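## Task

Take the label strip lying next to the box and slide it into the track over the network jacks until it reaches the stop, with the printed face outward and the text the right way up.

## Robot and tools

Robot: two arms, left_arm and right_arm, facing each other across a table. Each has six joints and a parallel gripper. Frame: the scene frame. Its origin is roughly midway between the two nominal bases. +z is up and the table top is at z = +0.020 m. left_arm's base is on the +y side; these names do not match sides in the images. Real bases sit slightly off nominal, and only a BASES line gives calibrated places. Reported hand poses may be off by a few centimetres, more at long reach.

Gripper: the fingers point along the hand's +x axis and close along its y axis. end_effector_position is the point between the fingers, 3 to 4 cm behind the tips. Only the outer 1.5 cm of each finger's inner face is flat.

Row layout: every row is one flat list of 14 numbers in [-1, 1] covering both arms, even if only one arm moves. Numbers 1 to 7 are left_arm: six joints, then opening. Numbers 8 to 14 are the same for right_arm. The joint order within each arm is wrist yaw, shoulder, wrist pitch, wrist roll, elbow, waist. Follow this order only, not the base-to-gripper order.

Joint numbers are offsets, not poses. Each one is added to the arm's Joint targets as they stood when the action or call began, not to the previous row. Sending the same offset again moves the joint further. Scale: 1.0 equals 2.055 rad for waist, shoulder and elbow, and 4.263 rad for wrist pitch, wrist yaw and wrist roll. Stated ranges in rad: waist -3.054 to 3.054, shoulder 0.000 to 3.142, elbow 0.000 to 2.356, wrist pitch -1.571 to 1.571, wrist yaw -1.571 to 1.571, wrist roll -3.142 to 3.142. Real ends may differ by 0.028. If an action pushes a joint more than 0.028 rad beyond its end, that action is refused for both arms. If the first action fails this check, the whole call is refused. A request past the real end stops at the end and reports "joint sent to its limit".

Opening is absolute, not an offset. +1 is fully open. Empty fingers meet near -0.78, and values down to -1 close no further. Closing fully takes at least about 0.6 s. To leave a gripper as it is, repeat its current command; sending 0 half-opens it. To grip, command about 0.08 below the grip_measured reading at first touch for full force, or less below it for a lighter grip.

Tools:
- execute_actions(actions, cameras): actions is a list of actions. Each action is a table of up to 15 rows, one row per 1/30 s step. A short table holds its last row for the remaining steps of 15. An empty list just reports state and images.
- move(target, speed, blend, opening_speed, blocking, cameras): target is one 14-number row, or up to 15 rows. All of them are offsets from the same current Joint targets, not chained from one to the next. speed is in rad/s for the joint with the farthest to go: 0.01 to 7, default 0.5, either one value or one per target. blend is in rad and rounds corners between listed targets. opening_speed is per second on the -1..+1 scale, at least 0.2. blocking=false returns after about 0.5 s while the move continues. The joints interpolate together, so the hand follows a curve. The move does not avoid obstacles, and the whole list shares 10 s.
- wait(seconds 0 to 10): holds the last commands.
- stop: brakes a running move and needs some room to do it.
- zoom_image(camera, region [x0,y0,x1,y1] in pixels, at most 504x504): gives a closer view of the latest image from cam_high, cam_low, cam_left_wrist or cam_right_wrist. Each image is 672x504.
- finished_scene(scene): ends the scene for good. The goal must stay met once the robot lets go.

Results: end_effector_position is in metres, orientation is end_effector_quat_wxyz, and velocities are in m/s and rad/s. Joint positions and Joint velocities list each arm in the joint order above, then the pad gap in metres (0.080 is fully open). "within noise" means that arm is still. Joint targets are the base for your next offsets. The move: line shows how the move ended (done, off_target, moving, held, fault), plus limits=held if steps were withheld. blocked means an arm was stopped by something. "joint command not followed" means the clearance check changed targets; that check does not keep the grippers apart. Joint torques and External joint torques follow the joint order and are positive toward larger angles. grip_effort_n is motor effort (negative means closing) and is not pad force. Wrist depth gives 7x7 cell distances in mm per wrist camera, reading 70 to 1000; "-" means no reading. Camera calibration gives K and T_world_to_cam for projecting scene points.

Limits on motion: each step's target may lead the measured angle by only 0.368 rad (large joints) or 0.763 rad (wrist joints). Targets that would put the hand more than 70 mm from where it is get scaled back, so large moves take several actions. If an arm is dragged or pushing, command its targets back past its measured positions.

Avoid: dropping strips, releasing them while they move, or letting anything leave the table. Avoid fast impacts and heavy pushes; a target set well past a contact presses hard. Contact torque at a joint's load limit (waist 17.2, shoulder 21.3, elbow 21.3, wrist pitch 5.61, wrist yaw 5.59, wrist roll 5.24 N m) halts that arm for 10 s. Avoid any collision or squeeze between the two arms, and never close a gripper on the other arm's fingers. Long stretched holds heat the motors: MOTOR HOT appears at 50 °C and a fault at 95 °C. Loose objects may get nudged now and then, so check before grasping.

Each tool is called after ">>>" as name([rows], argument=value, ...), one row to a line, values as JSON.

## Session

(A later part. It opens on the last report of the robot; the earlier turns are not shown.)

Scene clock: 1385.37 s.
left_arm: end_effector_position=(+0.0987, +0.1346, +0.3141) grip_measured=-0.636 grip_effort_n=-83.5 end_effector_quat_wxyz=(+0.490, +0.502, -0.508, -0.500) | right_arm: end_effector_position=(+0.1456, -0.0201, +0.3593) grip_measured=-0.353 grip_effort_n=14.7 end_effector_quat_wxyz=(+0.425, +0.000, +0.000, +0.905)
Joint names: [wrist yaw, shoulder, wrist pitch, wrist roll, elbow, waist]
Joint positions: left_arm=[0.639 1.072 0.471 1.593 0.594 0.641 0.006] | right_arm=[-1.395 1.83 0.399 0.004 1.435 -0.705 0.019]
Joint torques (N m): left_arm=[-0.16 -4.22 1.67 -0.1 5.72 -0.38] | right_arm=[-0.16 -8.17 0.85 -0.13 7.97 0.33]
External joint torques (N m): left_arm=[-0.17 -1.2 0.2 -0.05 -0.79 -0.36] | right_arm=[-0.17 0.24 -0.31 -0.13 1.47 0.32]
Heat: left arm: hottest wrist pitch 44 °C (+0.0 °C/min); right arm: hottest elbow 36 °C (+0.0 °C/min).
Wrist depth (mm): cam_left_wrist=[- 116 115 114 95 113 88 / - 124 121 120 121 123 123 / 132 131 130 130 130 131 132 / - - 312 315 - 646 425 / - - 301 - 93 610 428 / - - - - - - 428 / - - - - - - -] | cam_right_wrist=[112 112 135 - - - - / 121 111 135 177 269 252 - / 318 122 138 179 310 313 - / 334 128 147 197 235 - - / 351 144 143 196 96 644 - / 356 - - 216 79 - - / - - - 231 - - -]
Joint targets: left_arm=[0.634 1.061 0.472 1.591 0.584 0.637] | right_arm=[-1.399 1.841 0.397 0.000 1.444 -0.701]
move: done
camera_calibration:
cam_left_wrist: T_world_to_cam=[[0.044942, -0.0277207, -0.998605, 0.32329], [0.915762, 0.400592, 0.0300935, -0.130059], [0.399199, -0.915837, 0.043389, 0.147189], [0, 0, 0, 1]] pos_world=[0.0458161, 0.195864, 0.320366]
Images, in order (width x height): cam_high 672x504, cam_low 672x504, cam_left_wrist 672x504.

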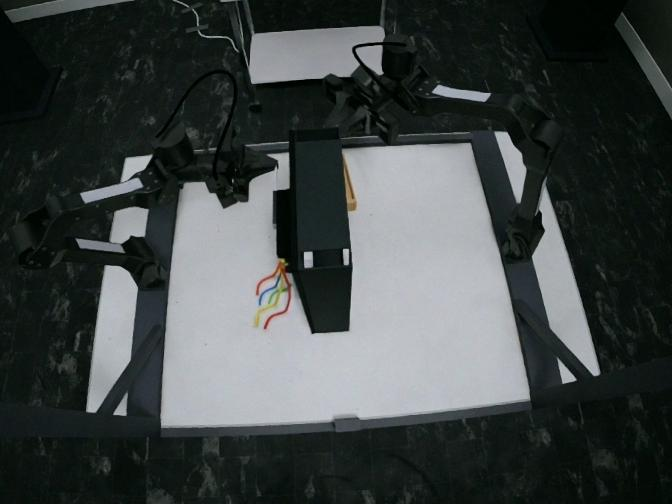

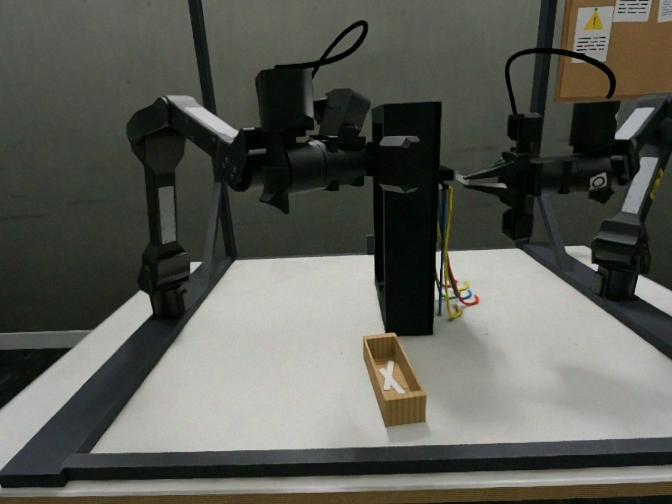

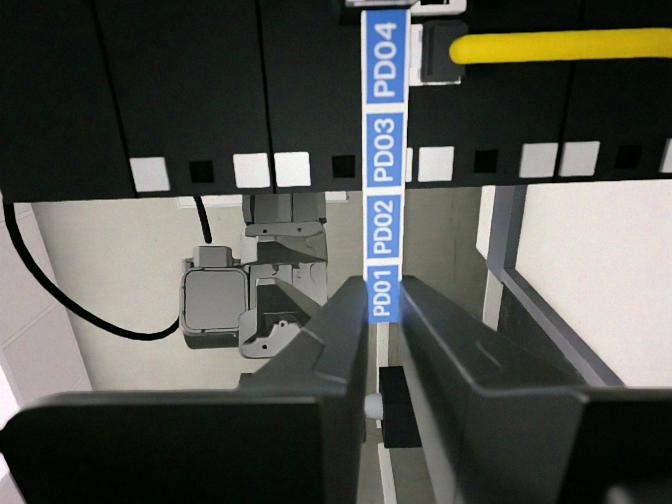

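>>> move([
  [0.0, 0.0, 0.00199, 0.0, 0.0, 0.0, -0.68, 0.0, 0.0, 0.0, 0.0, 0.0, 0.0, -0.35],
  [-0.00366, -0.00652, -0.00399, 0.0, 0.0, -0.00769, -0.68, 0.0, 0.0, 0.0, 0.0, 0.0, 0.0, -0.35],
], speed=[0.02, 0.02], cameras=["cam_high", "cam_low", "cam_left_wrist"])

>>> zoom_image(camera="cam_left_wrist", region=[325, 0, 435, 60])

>>> zoom_image(camera="cam_low", region=[448, 162, 484, 192])

Scene clock: 1464.73 s.
left_arm: end_effector_position=(+0.0947, +0.1347, +0.3150) grip_measured=-0.636 grip_effort_n=-83.5 end_effector_quat_wxyz=(+0.490, +0.502, -0.507, -0.502) | right_arm: end_effector_position=(+0.1456, -0.0201, +0.3593) grip_measured=-0.353 grip_effort_n=14.7 end_effector_quat_wxyz=(+0.425, +0.000, +0.000, +0.905)
Joint names: [wrist yaw, shoulder, wrist pitch, wrist roll, elbow, waist]
Joint positions: left_arm=[0.623 1.058 0.455 1.593 0.594 0.626 0.006] | right_arm=[-1.395 1.83 0.399 0.004 1.435 -0.705 0.019]
Joint torques (N m): left_arm=[-0.16 -4.17 1.68 -0.1 5.79 -0.31] | right_arm=[-0.18 -8.15 0.84 -0.13 7.98 0.32]
External joint torques (N m): left_arm=[-0.16 -1.24 0.2 -0.05 -0.77 -0.32] | right_arm=[-0.17 0.53 -0.36 -0.13 1.34 0.29]
Motor temperatures (°C): left_arm=[25 25 44 24 34 22] | right_arm=[24 35 34 26 37 23]
Heat: left arm: hottest wrist pitch 44 °C (-1.0 °C/min); right arm: hottest elbow 37 °C (+1.0 °C/min).
Wrist depth (mm): cam_left_wrist=[- 116 115 115 107 114 - / - 123 121 120 99 123 124 / 130 130 130 129 132 130 132 / - - 315 321 - 641 428 / - - 305 - 93 602 425 / - - - - - - 429 / - - - - - - -] | cam_right_wrist=[111 112 135 - - - - / 121 111 136 - 268 262 - / 317 122 138 180 274 317 - / 335 128 148 195 238 - - / 352 144 143 196 96 690 - / 357 - - 216 79 - - / - - - 231 - - -]
Joint targets: left_arm=[0.619 1.048 0.455 1.591 0.584 0.621] | right_arm=[-1.399 1.841 0.397 0.000 1.444 -0.701]
move: done
camera_calibration:
cam_left_wrist: T_world_to_cam=[[0.0430343, -0.0248433, -0.998765, 0.324237], [0.915807, 0.400534, 0.029497, -0.12627], [0.399306, -0.915945, 0.0399883, 0.149939], [0, 0, 0, 1]] pos_world=[0.0418145, 0.195966, 0.321565]
Images, in order (width x height): cam_high 672x504, cam_low 672x504, cam_left_wrist 672x504.

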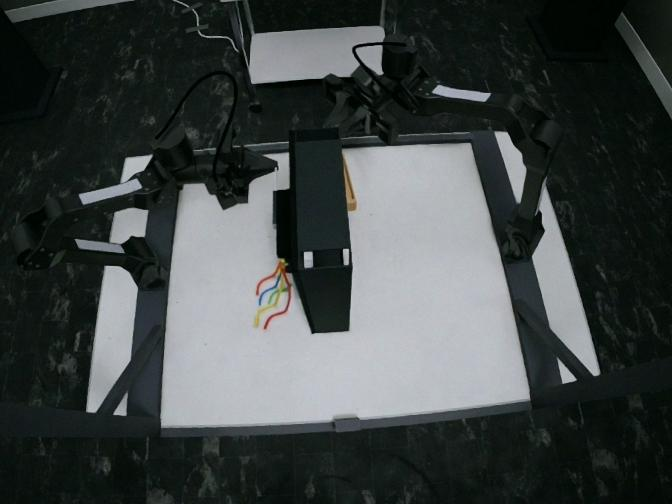

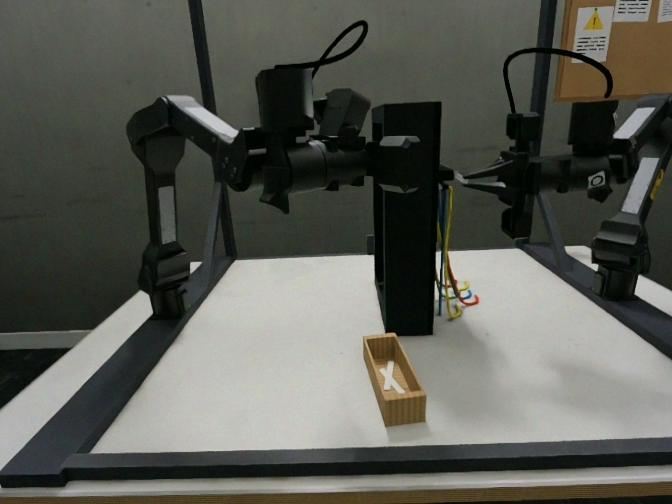

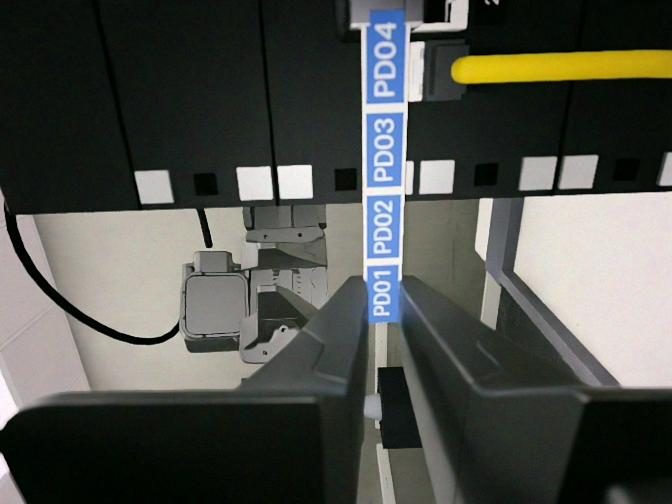

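Scaled by 4.582.

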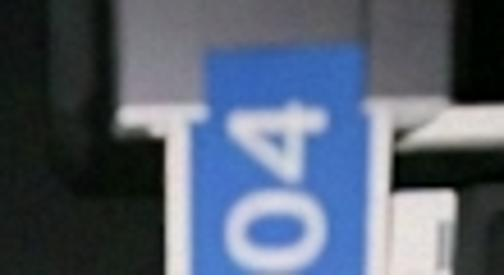

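Scaled by 14.000.

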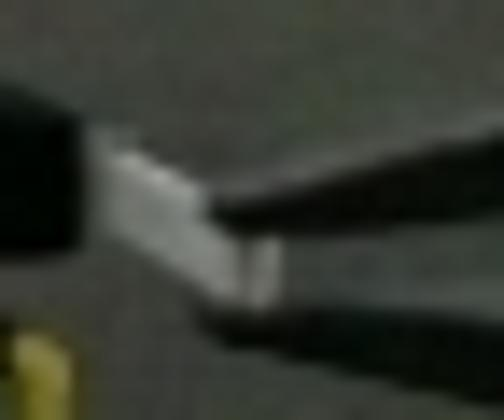

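>>> move(target=[-0.00744, -0.01022, -0.00045, 0.0, -0.00686, -0.01601, -0.68, 0.0, 0.0, 0.0, 0.0, 0.0, 0.0, -0.35], speed=0.03, cameras=["cam_left_wrist"])

>>> zoom_image(camera="cam_left_wrist", region=[325, 0, 435, 110])

Scene clock: 1510.33 s.
left_arm: end_effector_position=(+0.0866, +0.1346, +0.3151) grip_measured=-0.636 grip_effort_n=-83.5 end_effector_quat_wxyz=(+0.490, +0.501, -0.509, -0.500) | right_arm: end_effector_position=(+0.1456, -0.0201, +0.3593) grip_measured=-0.353 grip_effort_n=14.7 end_effector_quat_wxyz=(+0.425, +0.000, +0.000, +0.905)
Joint names: [wrist yaw, shoulder, wrist pitch, wrist roll, elbow, waist]
Joint positions: left_arm=[0.592 1.037 0.452 1.593 0.581 0.593 0.006] | right_arm=[-1.395 1.83 0.399 0.004 1.435 -0.705 0.019]
Joint torques (N m): left_arm=[-0.14 -4 1.7 -0.08 5.8 -0.38] | right_arm=[-0.19 -8.17 0.84 -0.14 7.99 0.32]
External joint torques (N m): left_arm=[-0.15 -1.22 0.22 -0.03 -0.73 -0.36] | right_arm=[-0.2 0.38 -0.34 -0.14 1.41 0.36]
Heat: left arm: hottest wrist pitch 42 °C (-3.0 °C/min); right arm: hottest elbow 37 °C (+0.0 °C/min).
Wrist depth (mm): cam_left_wrist=[- 116 115 114 113 116 - / - 124 121 120 92 125 125 / 131 131 131 130 131 132 132 / - - 316 302 - 646 424 / - - 308 - 93 610 432 / - - - - - - 431 / - - - - - - -] | cam_right_wrist=[111 113 135 - - - - / 120 111 135 297 267 298 - / 317 122 138 179 270 348 - / 335 128 148 191 243 - - / 352 144 143 197 96 692 - / 357 - - 217 79 - - / - - - 230 - - -]
Joint targets: left_arm=[0.587 1.027 0.453 1.591 0.570 0.589] | right_arm=[-1.399 1.841 0.397 0.000 1.444 -0.701]
move: done
camera_calibration:
cam_left_wrist: T_world_to_cam=[[0.0461771, -0.0291841, -0.998507, 0.324949], [0.916182, 0.399585, 0.0306909, -0.119055], [0.398093, -0.916231, 0.0451896, 0.151606], [0, 0, 0, 1]] pos_world=[0.0337174, 0.195962, 0.321267]
Images, in order (width x height): cam_left_wrist 672x504.

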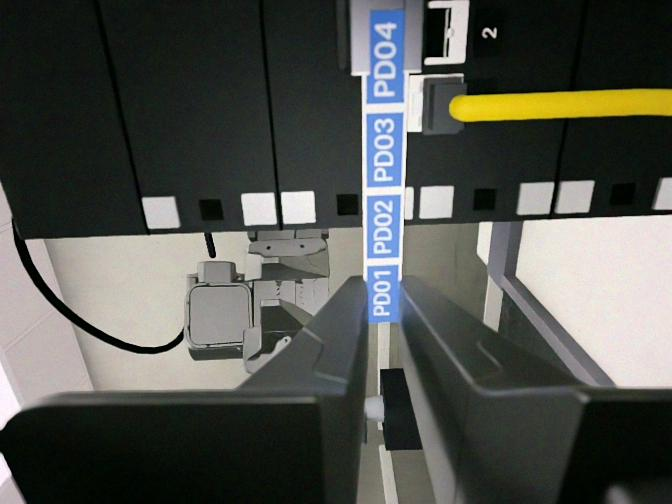

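Scaled by 4.582.

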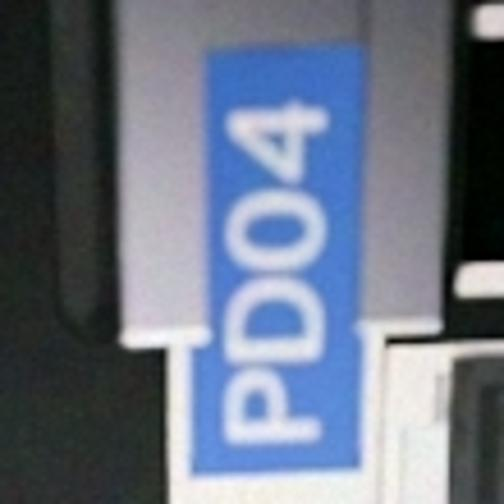

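>>> move([
  [-0.00807, -0.01071, -0.00286, 0.0, -0.00487, -0.01732, -0.68, 0.0, 0.0, 0.0, 0.0, 0.0, 0.0, -0.35],
  [-0.01658, -0.02107, -0.0057, 0.0, -0.00925, -0.03499, -0.68, 0.0, 0.0, 0.0, 0.0, 0.0, 0.0, -0.35],
], speed=0.04, blend=[0.01, 0.0], cameras=["cam_left_wrist"])

>>> zoom_image(camera="cam_left_wrist", region=[325, 0, 435, 110])

>>> zoom_image(camera="cam_left_wrist", region=[325, 90, 445, 210])

Scene clock: 1537.97 s.
left_arm: end_effector_position=(+0.0699, +0.1348, +0.3152) grip_measured=-0.636 grip_effort_n=-83.5 end_effector_quat_wxyz=(+0.489, +0.501, -0.510, -0.500) | right_arm: end_effector_position=(+0.1456, -0.0201, +0.3593) grip_measured=-0.353 grip_effort_n=14.7 end_effector_quat_wxyz=(+0.425, +0.000, +0.000, +0.905)
Joint names: [wrist yaw, shoulder, wrist pitch, wrist roll, elbow, waist]
Joint positions: left_arm=[0.521 0.993 0.428 1.593 0.562 0.521 0.006] | right_arm=[-1.395 1.83 0.399 0.004 1.435 -0.705 0.019]
Joint torques (N m): left_arm=[-0.15 -3.75 1.74 -0.09 5.84 -0.34] | right_arm=[-0.17 -8.19 0.84 -0.13 7.98 0.28]
External joint torques (N m): left_arm=[-0.15 -1.16 0.21 -0.04 -0.79 -0.34] | right_arm=[-0.17 0.43 -0.34 -0.13 1.38 0.2]
Heat: left arm: hottest wrist pitch 42 °C (-1.0 °C/min); right arm: hottest elbow 37 °C (+0.0 °C/min).
Wrist depth (mm): cam_left_wrist=[- 116 115 114 86 117 - / - 124 121 120 115 123 124 / 131 131 131 131 127 128 134 / 140 141 140 139 141 141 142 / - - 318 - 93 609 429 / - - - - - - 433 / - - - - - - -] | cam_right_wrist=[111 112 135 - - - - / 121 111 135 175 269 340 - / 318 122 138 185 275 - - / 335 128 148 194 273 - - / 353 144 143 195 96 698 - / 357 - - 217 79 - - / - - - 230 - - -]
Joint targets: left_arm=[0.517 0.983 0.429 1.591 0.551 0.516] | right_arm=[-1.399 1.841 0.397 0.000 1.444 -0.701]
move: done
camera_calibration:
cam_left_wrist: T_world_to_cam=[[0.0467233, -0.0298689, -0.998461, 0.325835], [0.916767, 0.398218, 0.0309877, -0.103803], [0.39668, -0.916804, 0.0459888, 0.158367], [0, 0, 0, 1]] pos_world=[0.0171181, 0.19626, 0.321267]
Images, in order (width x height): cam_left_wrist 672x504.

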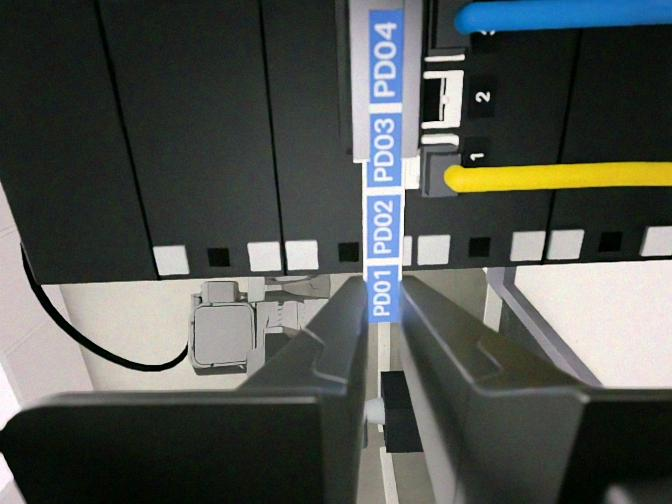

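Scaled by 4.582.

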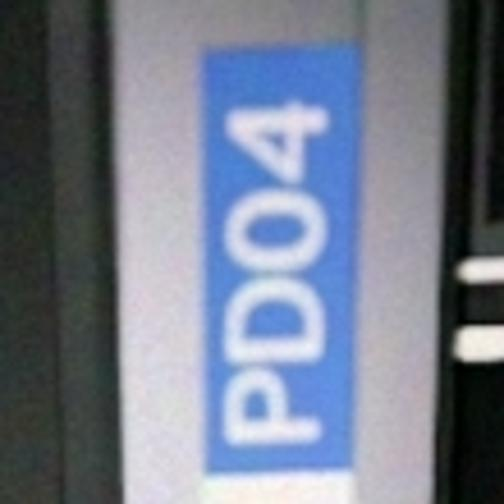

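Scaled by 4.200.

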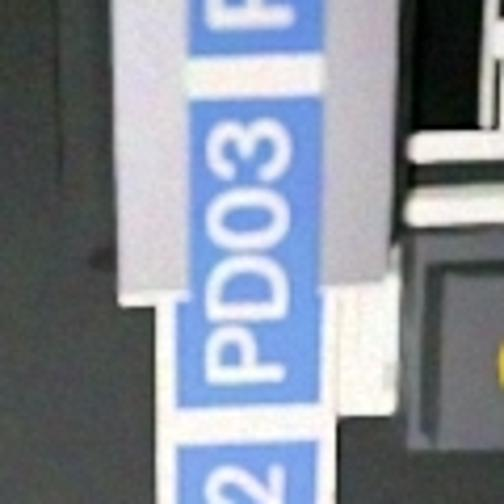

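>>> move([
  [-0.00903, -0.00939, -0.00286, 0.0, -0.00399, -0.01786, -0.68, 0.0, 0.0, 0.0, 0.0, 0.0, 0.0, -0.35],
  [-0.01827, -0.01854, -0.00551, 0.0, -0.00754, -0.03703, -0.68, 0.0, 0.0, 0.0, 0.0, 0.0, 0.0, -0.35],
], speed=0.04, blend=[0.01, 0.0], cameras=["cam_left_wrist"])

>>> zoom_image(camera="cam_left_wrist", region=[325, 0, 435, 110])

>>> zoom_image(camera="cam_left_wrist", region=[315, 170, 455, 310])

Scene clock: 1552.03 s.
left_arm: end_effector_position=(+0.0542, +0.1351, +0.3150) grip_measured=-0.636 grip_effort_n=-83.5 end_effector_quat_wxyz=(+0.490, +0.502, -0.509, -0.500) | right_arm: end_effector_position=(+0.1456, -0.0201, +0.3593) grip_measured=-0.353 grip_effort_n=14.7 end_effector_quat_wxyz=(+0.425, +0.000, +0.000, +0.905)
Joint names: [wrist yaw, shoulder, wrist pitch, wrist roll, elbow, waist]
Joint positions: left_arm=[0.443 0.954 0.405 1.593 0.546 0.445 0.006] | right_arm=[-1.395 1.83 0.399 0.004 1.435 -0.705 0.019]
Joint torques (N m): left_arm=[-0.15 -3.45 1.75 -0.1 5.91 -0.32] | right_arm=[-0.18 -8.2 0.84 -0.13 7.96 0.29]
External joint torques (N m): left_arm=[-0.15 -1.03 0.21 -0.05 -0.75 -0.32] | right_arm=[-0.19 0.39 -0.33 -0.13 1.36 0.32]
Heat: left arm: hottest wrist pitch 43 °C (+1.0 °C/min); right arm: hottest elbow 37 °C (+0.0 °C/min).
Wrist depth (mm): cam_left_wrist=[- 116 115 114 93 117 - / - 124 121 120 85 124 124 / 131 131 131 128 123 132 130 / 140 141 141 141 142 142 142 / - - 150 - 93 570 414 / - - - - - - 430 / - - - - - - -] | cam_right_wrist=[112 112 135 - - - - / 121 111 136 177 273 - - / 316 122 138 180 287 - - / 334 128 148 197 306 - - / 348 145 143 194 96 694 - / 355 - - 216 79 - - / - - - 231 - - -]
Joint targets: left_arm=[0.439 0.946 0.405 1.591 0.535 0.441] | right_arm=[-1.399 1.841 0.397 0.000 1.444 -0.701]
move: done
camera_calibration:
cam_left_wrist: T_world_to_cam=[[0.0467483, -0.0289102, -0.998488, 0.326297], [0.915851, 0.400298, 0.0312891, -0.0898594], [0.398788, -0.915929, 0.0451906, 0.164815], [0, 0, 0, 1]] pos_world=[0.0013177, 0.196363, 0.321167]
Images, in order (width x height): cam_left_wrist 672x504.

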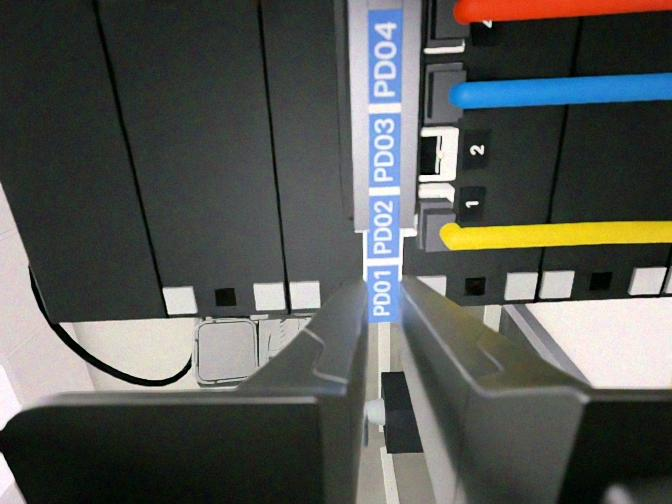

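Scaled by 4.582.

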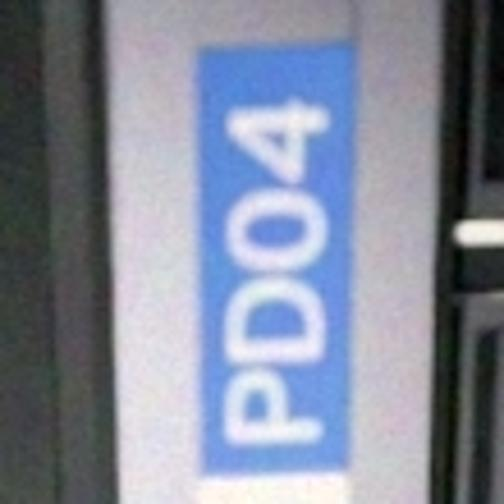

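Scaled by 3.600.

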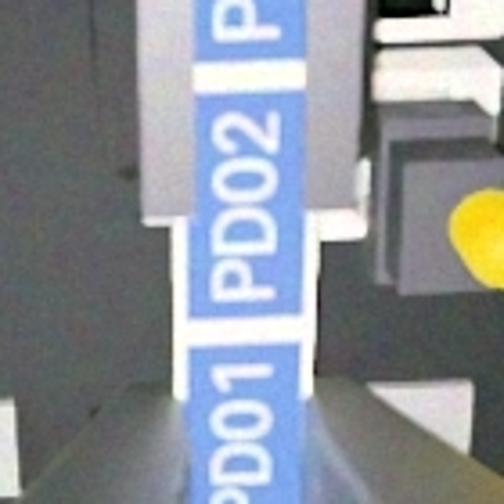

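>>> move(target=[-0.01044, -0.00871, -0.00263, 0.0, -0.00375, -0.02175, -0.68, 0.0, 0.0, 0.0, 0.0, 0.0, 0.0, -0.35], speed=0.03, cameras=["cam_left_wrist"])

>>> zoom_image(camera="cam_left_wrist", region=[315, 200, 455, 340])

>>> zoom_image(camera="cam_left_wrist", region=[325, 0, 435, 110])

Scene clock: 1612.13 s.
left_arm: end_effector_position=(+0.0458, +0.1352, +0.3151) grip_measured=-0.636 grip_effort_n=-83.5 end_effector_quat_wxyz=(+0.490, +0.502, -0.509, -0.499) | right_arm: end_effector_position=(+0.1456, -0.0201, +0.3593) grip_measured=-0.353 grip_effort_n=14.7 end_effector_quat_wxyz=(+0.425, +0.000, +0.000, +0.905)
Joint names: [wrist yaw, shoulder, wrist pitch, wrist roll, elbow, waist]
Joint positions: left_arm=[0.398 0.935 0.394 1.593 0.539 0.402 0.006] | right_arm=[-1.395 1.83 0.399 0.004 1.435 -0.705 0.019]
Joint torques (N m): left_arm=[-0.14 -3.22 1.76 -0.1 5.86 -0.45] | right_arm=[-0.18 -8.18 0.83 -0.13 7.93 0.22]
External joint torques (N m): left_arm=[-0.14 -0.92 0.21 -0.05 -0.8 -0.47] | right_arm=[-0.18 0.37 -0.34 -0.14 1.37 0.15]
Heat: left arm: hottest wrist pitch 45 °C (+2.0 °C/min); right arm: hottest elbow 37 °C (+0.0 °C/min).
Wrist depth (mm): cam_left_wrist=[- 116 116 114 96 115 88 / - 124 121 120 95 121 122 / 131 131 131 128 123 132 131 / 141 141 141 142 124 138 140 / 154 152 150 - 92 536 391 / - - - - - - 434 / - - - - - - -] | cam_right_wrist=[112 112 135 - - - - / 120 111 135 175 281 - - / 316 122 138 186 299 - - / 335 128 148 200 345 - - / 351 144 143 195 96 689 - / 357 - - 216 79 - - / - - - 231 - - -]
Joint targets: left_arm=[0.394 0.928 0.394 1.591 0.528 0.396] | right_arm=[-1.399 1.841 0.397 0.000 1.444 -0.701]
move: done
camera_calibration:
cam_left_wrist: T_world_to_cam=[[0.0471756, -0.0294239, -0.998453, 0.32689], [0.915084, 0.402041, 0.0313886, -0.0824981], [0.400495, -0.915149, 0.0458918, 0.167926], [0, 0, 0, 1]] pos_world=[-0.0071823, 0.196464, 0.321268]
Images, in order (width x height): cam_left_wrist 672x504.

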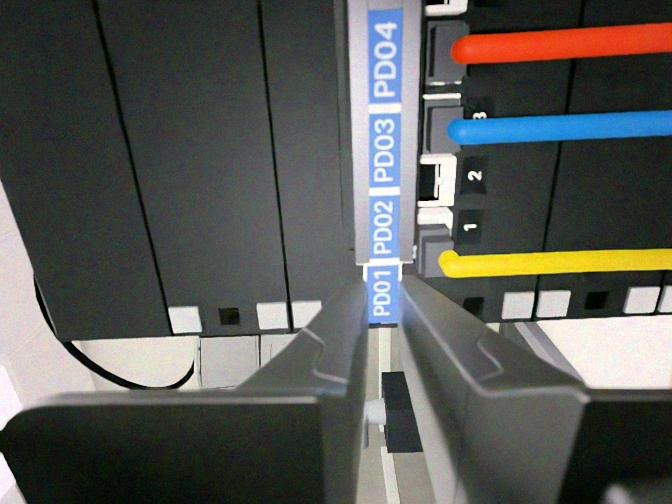

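Scaled by 3.600.

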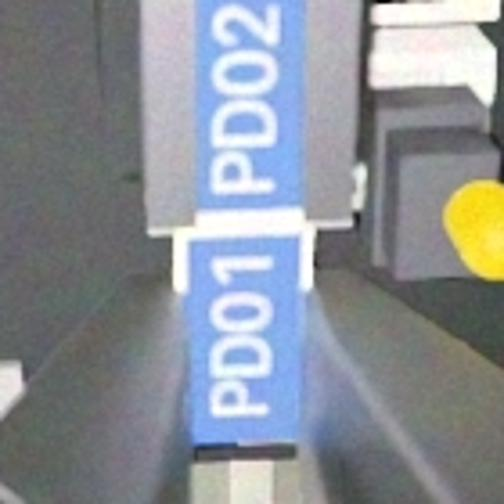

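Scaled by 4.582.

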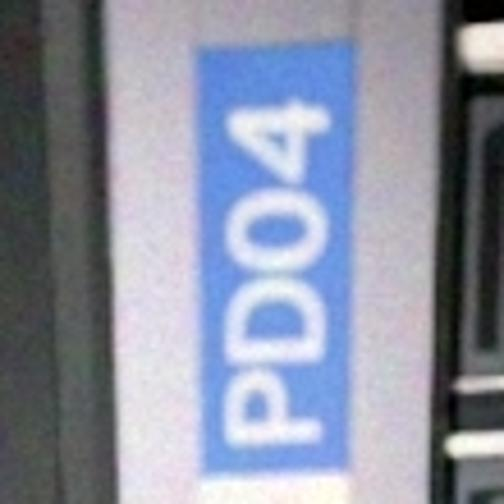

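>>> move([
  [0.00547, 0.00944, 0.00326, 0.0, 0.0, 0.01231, -0.68, 0.0, 0.0, 0.0, 0.0, 0.0, 0.0, -0.35],
  [0.00547, 0.00944, 0.00326, 0.0, 0.0, 0.01231, -0.5, 0.0, 0.0, 0.0, 0.0, 0.0, 0.0, -0.35],
], speed=0.03, opening_speed=0.4, cameras=["cam_left_wrist"])

>>> zoom_image(camera="cam_left_wrist", region=[315, 200, 455, 340])

Scene clock: 1675.90 s.
left_arm: end_effector_position=(+0.0489, +0.1352, +0.3147) grip_measured=-0.504 grip_effort_n=16.0 end_effector_quat_wxyz=(+0.491, +0.502, -0.509, -0.498) | right_arm: end_effector_position=(+0.1456, -0.0201, +0.3593) grip_measured=-0.353 grip_effort_n=14.7 end_effector_quat_wxyz=(+0.425, +0.000, +0.000, +0.905)
Joint names: [wrist yaw, shoulder, wrist pitch, wrist roll, elbow, waist]
Joint positions: left_arm=[0.413 0.943 0.405 1.593 0.538 0.417 0.012] | right_arm=[-1.395 1.83 0.399 0.004 1.435 -0.705 0.019]
Joint torques (N m): left_arm=[0.1 -1.69 2 -0.09 5.98 0.4] | right_arm=[-0.17 -8.13 0.86 -0.13 7.89 0.28]
External joint torques (N m): left_arm=[0.1 0.71 0.43 -0.04 -0.74 0.41] | right_arm=[-0.17 0.52 -0.33 -0.13 1.27 0.3]
Heat: left arm: hottest wrist pitch 43 °C (-1.0 °C/min); right arm: hottest elbow 38 °C (+1.0 °C/min).
Wrist depth (mm): cam_left_wrist=[- 117 116 114 94 118 - / - 124 121 120 87 120 122 / 131 131 132 128 128 132 132 / 141 141 141 141 120 138 140 / 294 150 148 - - 535 394 / - - - - - - 434 / - - - - - - -] | cam_right_wrist=[112 113 135 - - - - / 120 111 136 175 282 - - / 318 121 138 185 298 - - / 334 128 148 200 311 - - / 351 144 143 195 94 697 - / 356 - - 216 79 - - / - - - 231 - - -]
Joint targets: left_arm=[0.417 0.947 0.408 1.591 0.527 0.421] | right_arm=[-1.399 1.841 0.397 0.000 1.444 -0.701]
move: done
camera_calibration:
cam_left_wrist: T_world_to_cam=[[0.0478087, -0.0318715, -0.998348, 0.326596], [0.915054, 0.402139, 0.030982, -0.085073], [0.400487, -0.915024, 0.0483899, 0.165833], [0, 0, 0, 1]] pos_world=[-0.00418178, 0.196362, 0.320668]
Images, in order (width x height): cam_left_wrist 672x504.

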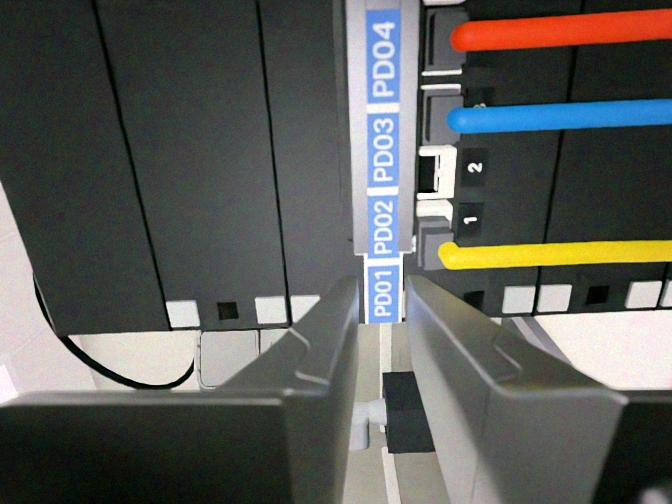

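Scaled by 3.600.

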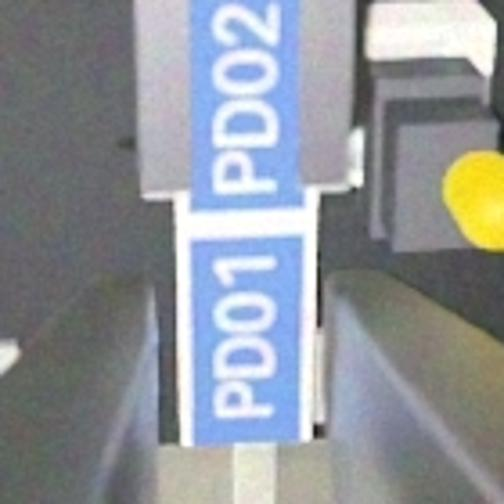

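>>> move(target=[0.01171, -0.05596, -0.0183, 0.0, -0.01557, 0.02316, -0.5, 0.0, 0.0, 0.0, 0.0, 0.0, 0.0, -0.35], speed=0.08, cameras=["cam_left_wrist"])

>>> zoom_image(camera="cam_left_wrist", region=[315, 150, 455, 290])

Scene clock: 1697.80 s.
left_arm: end_effector_position=(+0.0484, +0.1556, +0.3147) grip_measured=-0.503 grip_effort_n=15.1 end_effector_quat_wxyz=(+0.490, +0.502, -0.508, -0.500) | right_arm: end_effector_position=(+0.1456, -0.0201, +0.3593) grip_measured=-0.353 grip_effort_n=14.7 end_effector_quat_wxyz=(+0.425, +0.000, +0.000, +0.905)
Joint names: [wrist yaw, shoulder, wrist pitch, wrist roll, elbow, waist]
Joint positions: left_arm=[0.462 0.84 0.329 1.593 0.506 0.464 0.012] | right_arm=[-1.395 1.83 0.399 0.004 1.435 -0.705 0.019]
Joint torques (N m): left_arm=[0.14 -2.68 1.77 -0.09 5.91 0.31] | right_arm=[-0.16 -8.16 0.84 -0.14 7.97 0.29]
External joint torques (N m): left_arm=[0.14 -0.87 0.21 -0.04 -0.84 0.3] | right_arm=[-0.17 0.3 -0.33 -0.15 1.45 0.27]
Heat: left arm: hottest wrist pitch 45 °C (+2.0 °C/min); right arm: hottest elbow 38 °C (+1.0 °C/min).
Wrist depth (mm): cam_left_wrist=[- 132 134 99 115 131 136 / 140 142 142 139 123 141 139 / 154 152 152 150 148 151 153 / - 163 163 163 164 164 165 / - - 171 - - 609 430 / - - - - - - 432 / - - - - - - -] | cam_right_wrist=[111 112 135 - - - - / 121 111 135 175 295 - - / 318 121 137 185 305 - - / 333 128 148 195 343 - - / 353 144 143 195 96 692 - / 355 - - 216 79 - - / - - - 231 - - -]
Joint targets: left_arm=[0.468 0.832 0.330 1.591 0.495 0.469] | right_arm=[-1.399 1.841 0.397 0.000 1.444 -0.701]
move: done
camera_calibration:
cam_left_wrist: T_world_to_cam=[[0.0459318, -0.0282859, -0.998544, 0.326844], [0.915884, 0.40026, 0.0307913, -0.0924872], [0.398807, -0.915965, 0.0442913, 0.186251], [0, 0, 0, 1]] pos_world=[-0.00458298, 0.216863, 0.320967]
Images, in order (width x height): cam_left_wrist 672x504.

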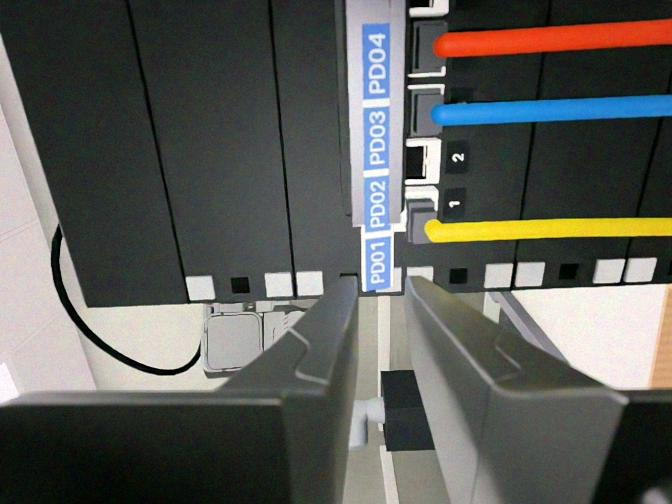

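Scaled by 3.600.

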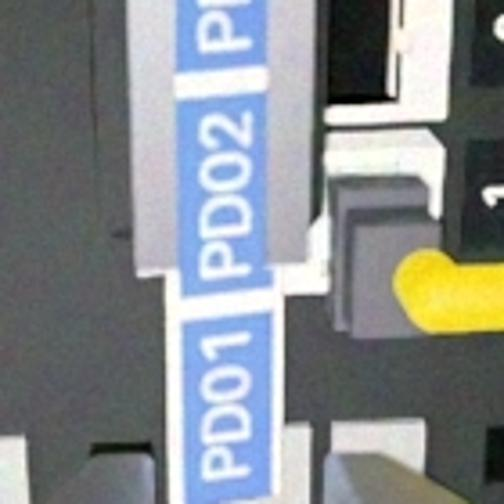

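>>> move([
  [0.0247, 0.02968, -0.00246, 0.0, 0.04331, 0.05187, -0.335, 0.0, 0.0, 0.0, 0.0, 0.0, 0.0, -0.35],
  [0.00868, 0.07674, 0.01267, 0.0, 0.06073, 0.0181, -0.335, 0.0, 0.0, 0.0, 0.0, 0.0, 0.0, -0.35],
], speed=[0.15, 0.08], opening_speed=0.4, cameras=["cam_left_wrist", "cam_low"])

>>> zoom_image(camera="cam_left_wrist", region=[345, 180, 485, 320])

>>> zoom_image(camera="cam_low", region=[448, 155, 492, 192])

Scene clock: 1756.17 s.
left_arm: end_effector_position=(+0.0684, +0.1337, +0.3259) grip_measured=-0.338 grip_effort_n=16.0 end_effector_quat_wxyz=(+0.490, +0.501, -0.509, -0.500) | right_arm: end_effector_position=(+0.1456, -0.0201, +0.3593) grip_measured=-0.353 grip_effort_n=14.7 end_effector_quat_wxyz=(+0.425, +0.000, +0.000, +0.905)
Joint names: [wrist yaw, shoulder, wrist pitch, wrist roll, elbow, waist]
Joint positions: left_arm=[0.509 0.985 0.38 1.593 0.601 0.51 0.02] | right_arm=[-1.395 1.83 0.399 0.004 1.435 -0.705 0.019]
Joint torques (N m): left_arm=[-0.15 -1.82 1.99 -0.09 9.58 -0.32] | right_arm=[-0.15 -8.2 0.85 -0.14 7.96 0.29]
External joint torques (N m): left_arm=[-0.16 0.72 0.48 -0.04 2.96 -0.31] | right_arm=[-0.15 0.42 -0.34 -0.14 1.35 0.26]
Heat: left arm: hottest wrist pitch 45 °C (+0.0 °C/min); right arm: hottest elbow 38 °C (+0.0 °C/min).
Wrist depth (mm): cam_left_wrist=[- 115 114 114 77 116 - / - 123 120 122 - 121 124 / 129 129 130 130 108 126 129 / 140 141 139 140 142 140 141 / - - - 416 - 588 445 / - - - - - - - / - - - - - - -] | cam_right_wrist=[111 113 135 - - - - / 121 111 135 175 269 359 - / 316 121 138 181 261 - - / 332 129 148 192 292 - - / 352 144 143 194 96 697 - / 355 - - 216 79 - - / - - - 232 - - -]
Joint targets: left_arm=[0.504 0.989 0.384 1.591 0.620 0.506] | right_arm=[-1.399 1.841 0.397 0.000 1.444 -0.701]
move: done
camera_calibration:
cam_left_wrist: T_world_to_cam=[[0.0462563, -0.0293673, -0.998498, 0.336579], [0.91618, 0.399591, 0.0306903, -0.102353], [0.398089, -0.916223, 0.0453893, 0.15747], [0, 0, 0, 1]] pos_world=[0.0155174, 0.195062, 0.332067]
Images, in order (width x height): cam_low 672x504, cam_left_wrist 672x504.

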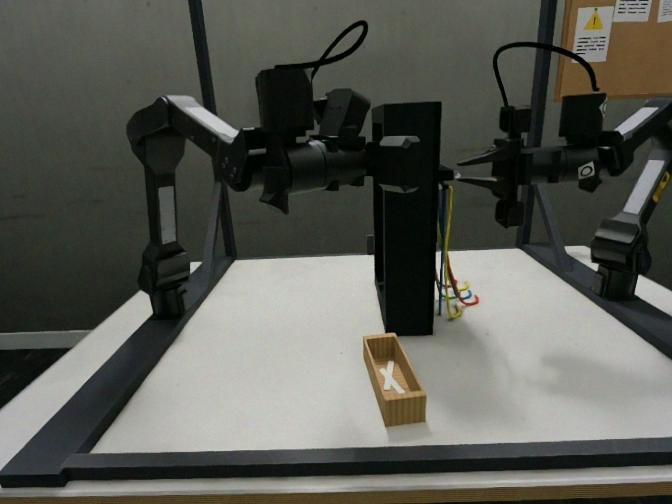

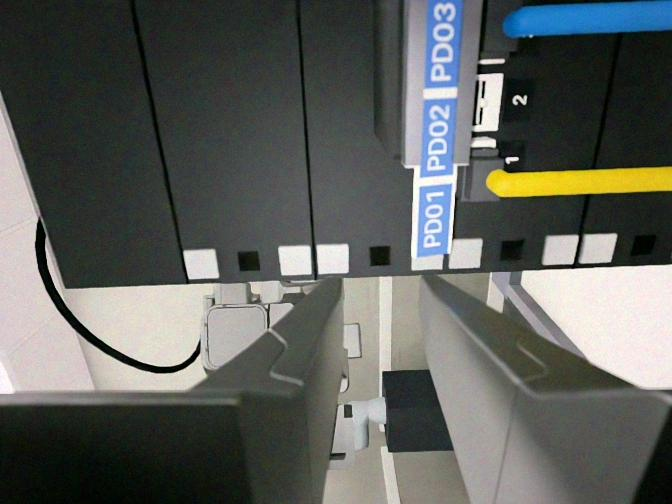

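Scaled by 3.600.

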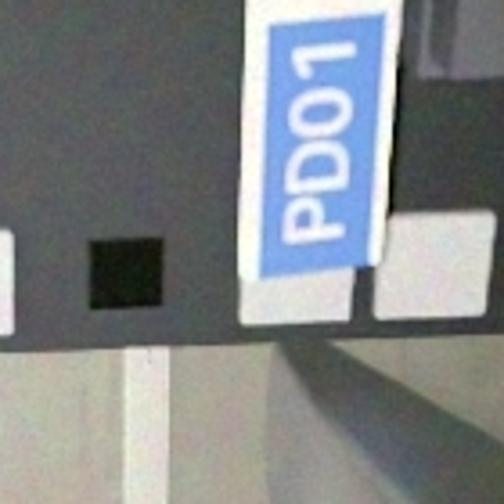

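Scaled by 11.455.

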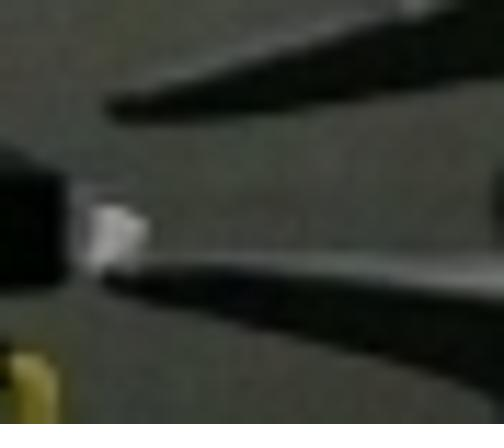

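I'll get the current state and camera views before pushing.

>>> execute_actions(actions=[], cameras=["cam_left_wrist", "cam_low", "cam_high"])

Scene clock: 1794.77 s.
left_arm: end_effector_position=(+0.0685, +0.1336, +0.3260) grip_measured=-0.338 grip_effort_n=16.0 end_effector_quat_wxyz=(+0.490, +0.501, -0.509, -0.500) | right_arm: end_effector_position=(+0.1456, -0.0201, +0.3593) grip_measured=-0.353 grip_effort_n=14.7 end_effector_quat_wxyz=(+0.425, +0.000, +0.000, +0.905)
Joint names: [wrist yaw, shoulder, wrist pitch, wrist roll, elbow, waist]
Joint positions: left_arm=[0.509 0.985 0.38 1.593 0.602 0.51 0.02] | right_arm=[-1.395 1.83 0.399 0.004 1.435 -0.705 0.019]
Joint velocities: within noise
Joint torques (N m): left_arm=[-0.16 -1.84 2 -0.1 9.54 -0.28] | right_arm=[-0.17 -8.22 0.83 -0.14 7.91 0.27]
External joint torques (N m): left_arm=[-0.16 0.73 0.48 -0.05 2.9 -0.28] | right_arm=[-0.17 0.42 -0.35 -0.15 1.29 0.29]
Motor temperatures (°C): left_arm=[25 23 48 24 44 22] | right_arm=[24 35 33 26 38 23]
Heat: left arm: hottest wrist pitch 48 °C (+3.0 °C/min); right arm: hottest elbow 38 °C (+0.0 °C/min).
Wrist depth (mm): cam_left_wrist=[- 115 114 114 77 116 - / - 122 120 121 - 120 124 / 129 129 129 130 - 126 129 / 141 140 139 139 141 140 141 / - - - 420 - 591 450 / - - - - - - - / - - - - - - -] | cam_right_wrist=[111 113 135 - - - - / 120 111 135 175 268 361 - / 318 122 138 181 262 - - / 334 128 148 192 292 - - / 350 144 143 194 96 697 - / 356 - - 217 79 - - / - - - 232 - - -]
Joint targets: left_arm=[0.504 0.990 0.384 1.591 0.620 0.506] | right_arm=[-1.399 1.841 0.397 0.000 1.444 -0.701]
Tool commands: left_gripper/opening=-0.335 right_gripper/opening=-0.35
camera_calibration:
cam_left_wrist: T_world_to_cam=[[0.0464284, -0.0297185, -0.998479, 0.336731], [0.916033, 0.399927, 0.0306913, -0.102471], [0.398407, -0.916065, 0.0457911, 0.157165], [0, 0, 0, 1]] pos_world=[0.0156175, 0.194962, 0.332167]
Images, in order (width x height): cam_high 672x504, cam_low 672x504, cam_left_wrist 672x504.

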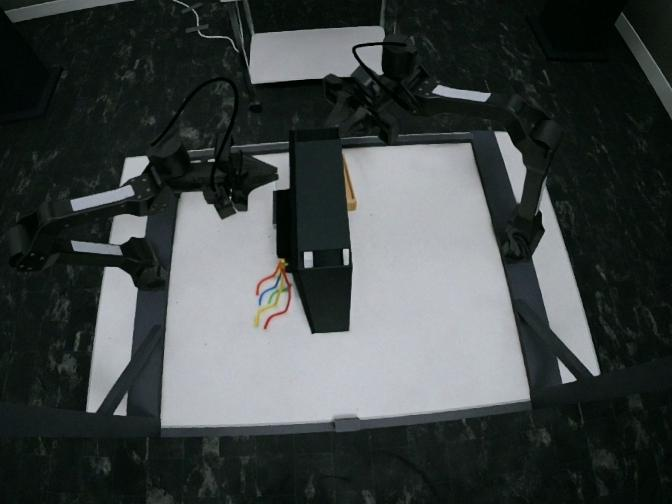

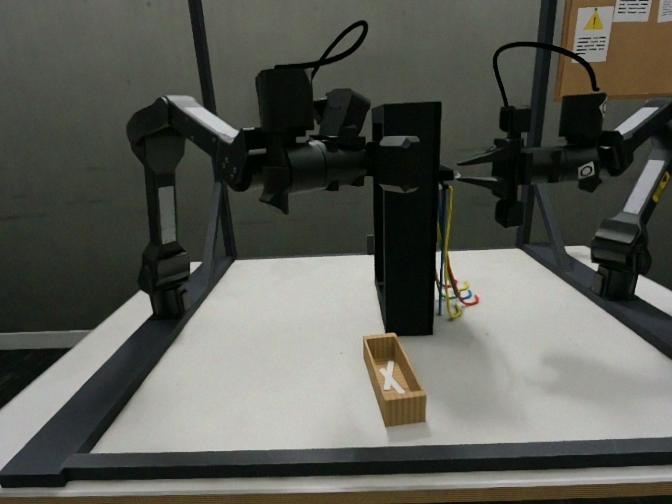

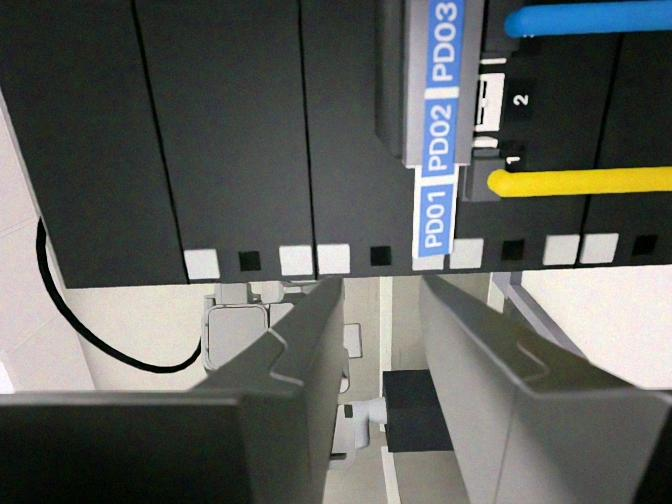

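>>> move(target=[0, -0.0085, -0.0012, 0, -0.0138, 0, -0.335, 0, 0, 0, 0, 0, 0, -0.35], speed=0.04, cameras=["cam_left_wrist"])

>>> zoom_image(camera="cam_left_wrist", region=[372, 200, 492, 300])

Scene clock: 1852.57 s.
left_arm: end_effector_position=(+0.0682, +0.1341, +0.3268) grip_measured=-0.338 grip_effort_n=15.6 end_effector_quat_wxyz=(+0.490, +0.501, -0.510, -0.499) | right_arm: end_effector_position=(+0.1456, -0.0201, +0.3593) grip_measured=-0.353 grip_effort_n=14.7 end_effector_quat_wxyz=(+0.425, +0.000, +0.000, +0.905)
Joint names: [wrist yaw, shoulder, wrist pitch, wrist roll, elbow, waist]
Joint positions: left_arm=[0.509 0.982 0.378 1.593 0.602 0.51 0.02] | right_arm=[-1.395 1.83 0.399 0.004 1.435 -0.705 0.019]
Joint torques (N m): left_arm=[-0.16 -3.68 1.73 -0.09 5.99 -0.37] | right_arm=[-0.17 -8.13 0.85 -0.12 7.97 0.32]
External joint torques (N m): left_arm=[-0.16 -1.05 0.19 -0.04 -0.72 -0.37] | right_arm=[-0.17 0.39 -0.32 -0.13 1.43 0.3]
Heat: left arm: hottest elbow 48 °C (+4.0 °C/min); right arm: hottest elbow 38 °C (+0.0 °C/min).
Wrist depth (mm): cam_left_wrist=[- 115 114 115 77 116 85 / - 123 120 122 - 121 123 / 129 130 130 130 130 108 129 / 141 141 140 140 142 140 141 / - - - 421 - 599 447 / - - - - - - - / - - - - - - -] | cam_right_wrist=[111 112 135 - - - - / 120 111 135 175 270 359 - / 317 122 138 181 261 - - / 336 128 148 192 286 - - / 352 144 143 194 96 685 - / 357 - - 217 79 - - / - - - 231 - - -]
Joint targets: left_arm=[0.504 0.972 0.379 1.591 0.592 0.506] | right_arm=[-1.399 1.841 0.397 0.000 1.444 -0.701]
move: done
camera_calibration:
cam_left_wrist: T_world_to_cam=[[0.0473676, -0.0313799, -0.998385, 0.337638], [0.915985, 0.400023, 0.0308852, -0.102497], [0.398407, -0.915968, 0.0476916, 0.157062], [0, 0, 0, 1]] pos_world=[0.0153183, 0.19546, 0.332768]
Images, in order (width x height): cam_left_wrist 672x504.

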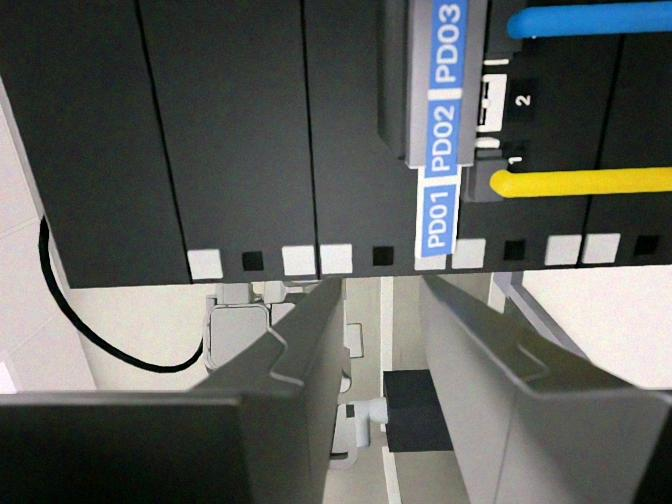

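Scaled by 4.200.

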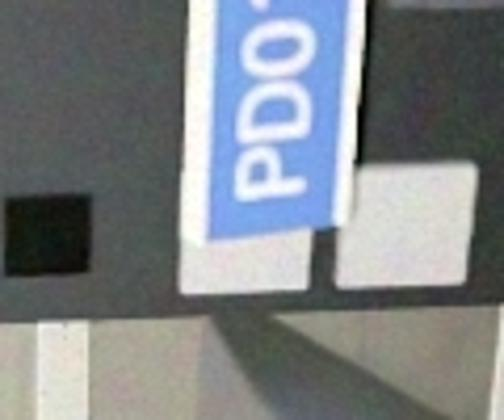

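>>> move(target=[-0.0142, -0.01416, -0.00364, 0, -0.00564, -0.0294, -0.335, 0, 0, 0, 0, 0, 0, -0.35], speed=0.035, cameras=["cam_left_wrist"])

>>> zoom_image(camera="cam_left_wrist", region=[372, 200, 492, 300])

Scene clock: 1884.93 s.
left_arm: end_effector_position=(+0.0554, +0.1342, +0.3276) grip_measured=-0.338 grip_effort_n=15.1 end_effector_quat_wxyz=(+0.490, +0.501, -0.511, -0.498) | right_arm: end_effector_position=(+0.1456, -0.0201, +0.3593) grip_measured=-0.353 grip_effort_n=14.7 end_effector_quat_wxyz=(+0.425, +0.000, +0.000, +0.905)
Joint names: [wrist yaw, shoulder, wrist pitch, wrist roll, elbow, waist]
Joint positions: left_arm=[0.449 0.953 0.363 1.593 0.591 0.45 0.02] | right_arm=[-1.395 1.83 0.399 0.004 1.435 -0.705 0.019]
Joint torques (N m): left_arm=[-0.16 -3.52 1.75 -0.09 5.89 -0.34] | right_arm=[-0.18 -8.21 0.83 -0.13 7.95 0.22]
External joint torques (N m): left_arm=[-0.16 -1.13 0.23 -0.04 -0.75 -0.33] | right_arm=[-0.18 0.26 -0.34 -0.14 1.42 0.2]
Heat: left arm: hottest wrist pitch 47 °C (-1.0 °C/min); right arm: hottest elbow 38 °C (+0.0 °C/min).
Wrist depth (mm): cam_left_wrist=[- 116 114 114 78 113 - / - 123 120 122 - 122 122 / 130 130 130 130 88 131 131 / 142 141 140 140 140 142 140 / - 297 146 146 - 570 449 / - - - - - - - / - - - 299 - - -] | cam_right_wrist=[112 113 135 - - - - / 121 111 135 279 273 - - / 318 122 138 181 279 - - / 332 129 148 194 312 - - / 351 144 143 195 96 695 - / 357 - - 216 79 - - / - - - 230 - - -]
Joint targets: left_arm=[0.444 0.943 0.363 1.591 0.580 0.446] | right_arm=[-1.399 1.841 0.397 0.000 1.444 -0.701]
move: done
camera_calibration:
cam_left_wrist: T_world_to_cam=[[0.0485206, -0.0338321, -0.998249, 0.339274], [0.91611, 0.399729, 0.0309807, -0.0908978], [0.397981, -0.916009, 0.050389, 0.161292], [0, 0, 0, 1]] pos_world=[0.00261932, 0.195558, 0.333368]
Images, in order (width x height): cam_left_wrist 672x504.

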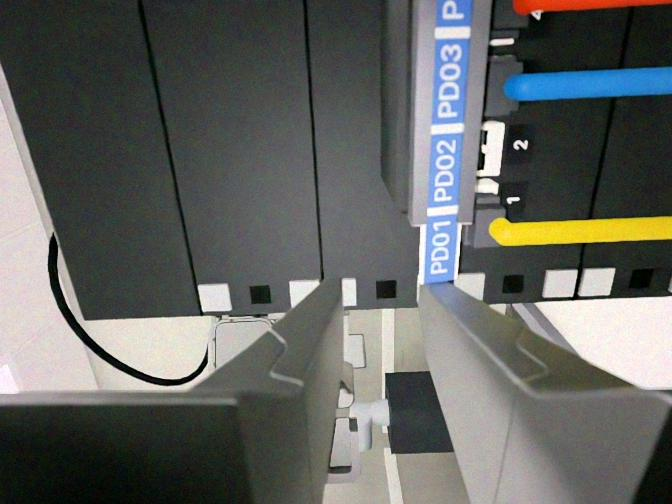

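Scaled by 4.200.

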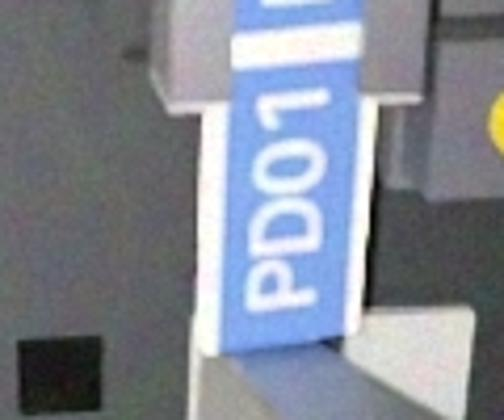

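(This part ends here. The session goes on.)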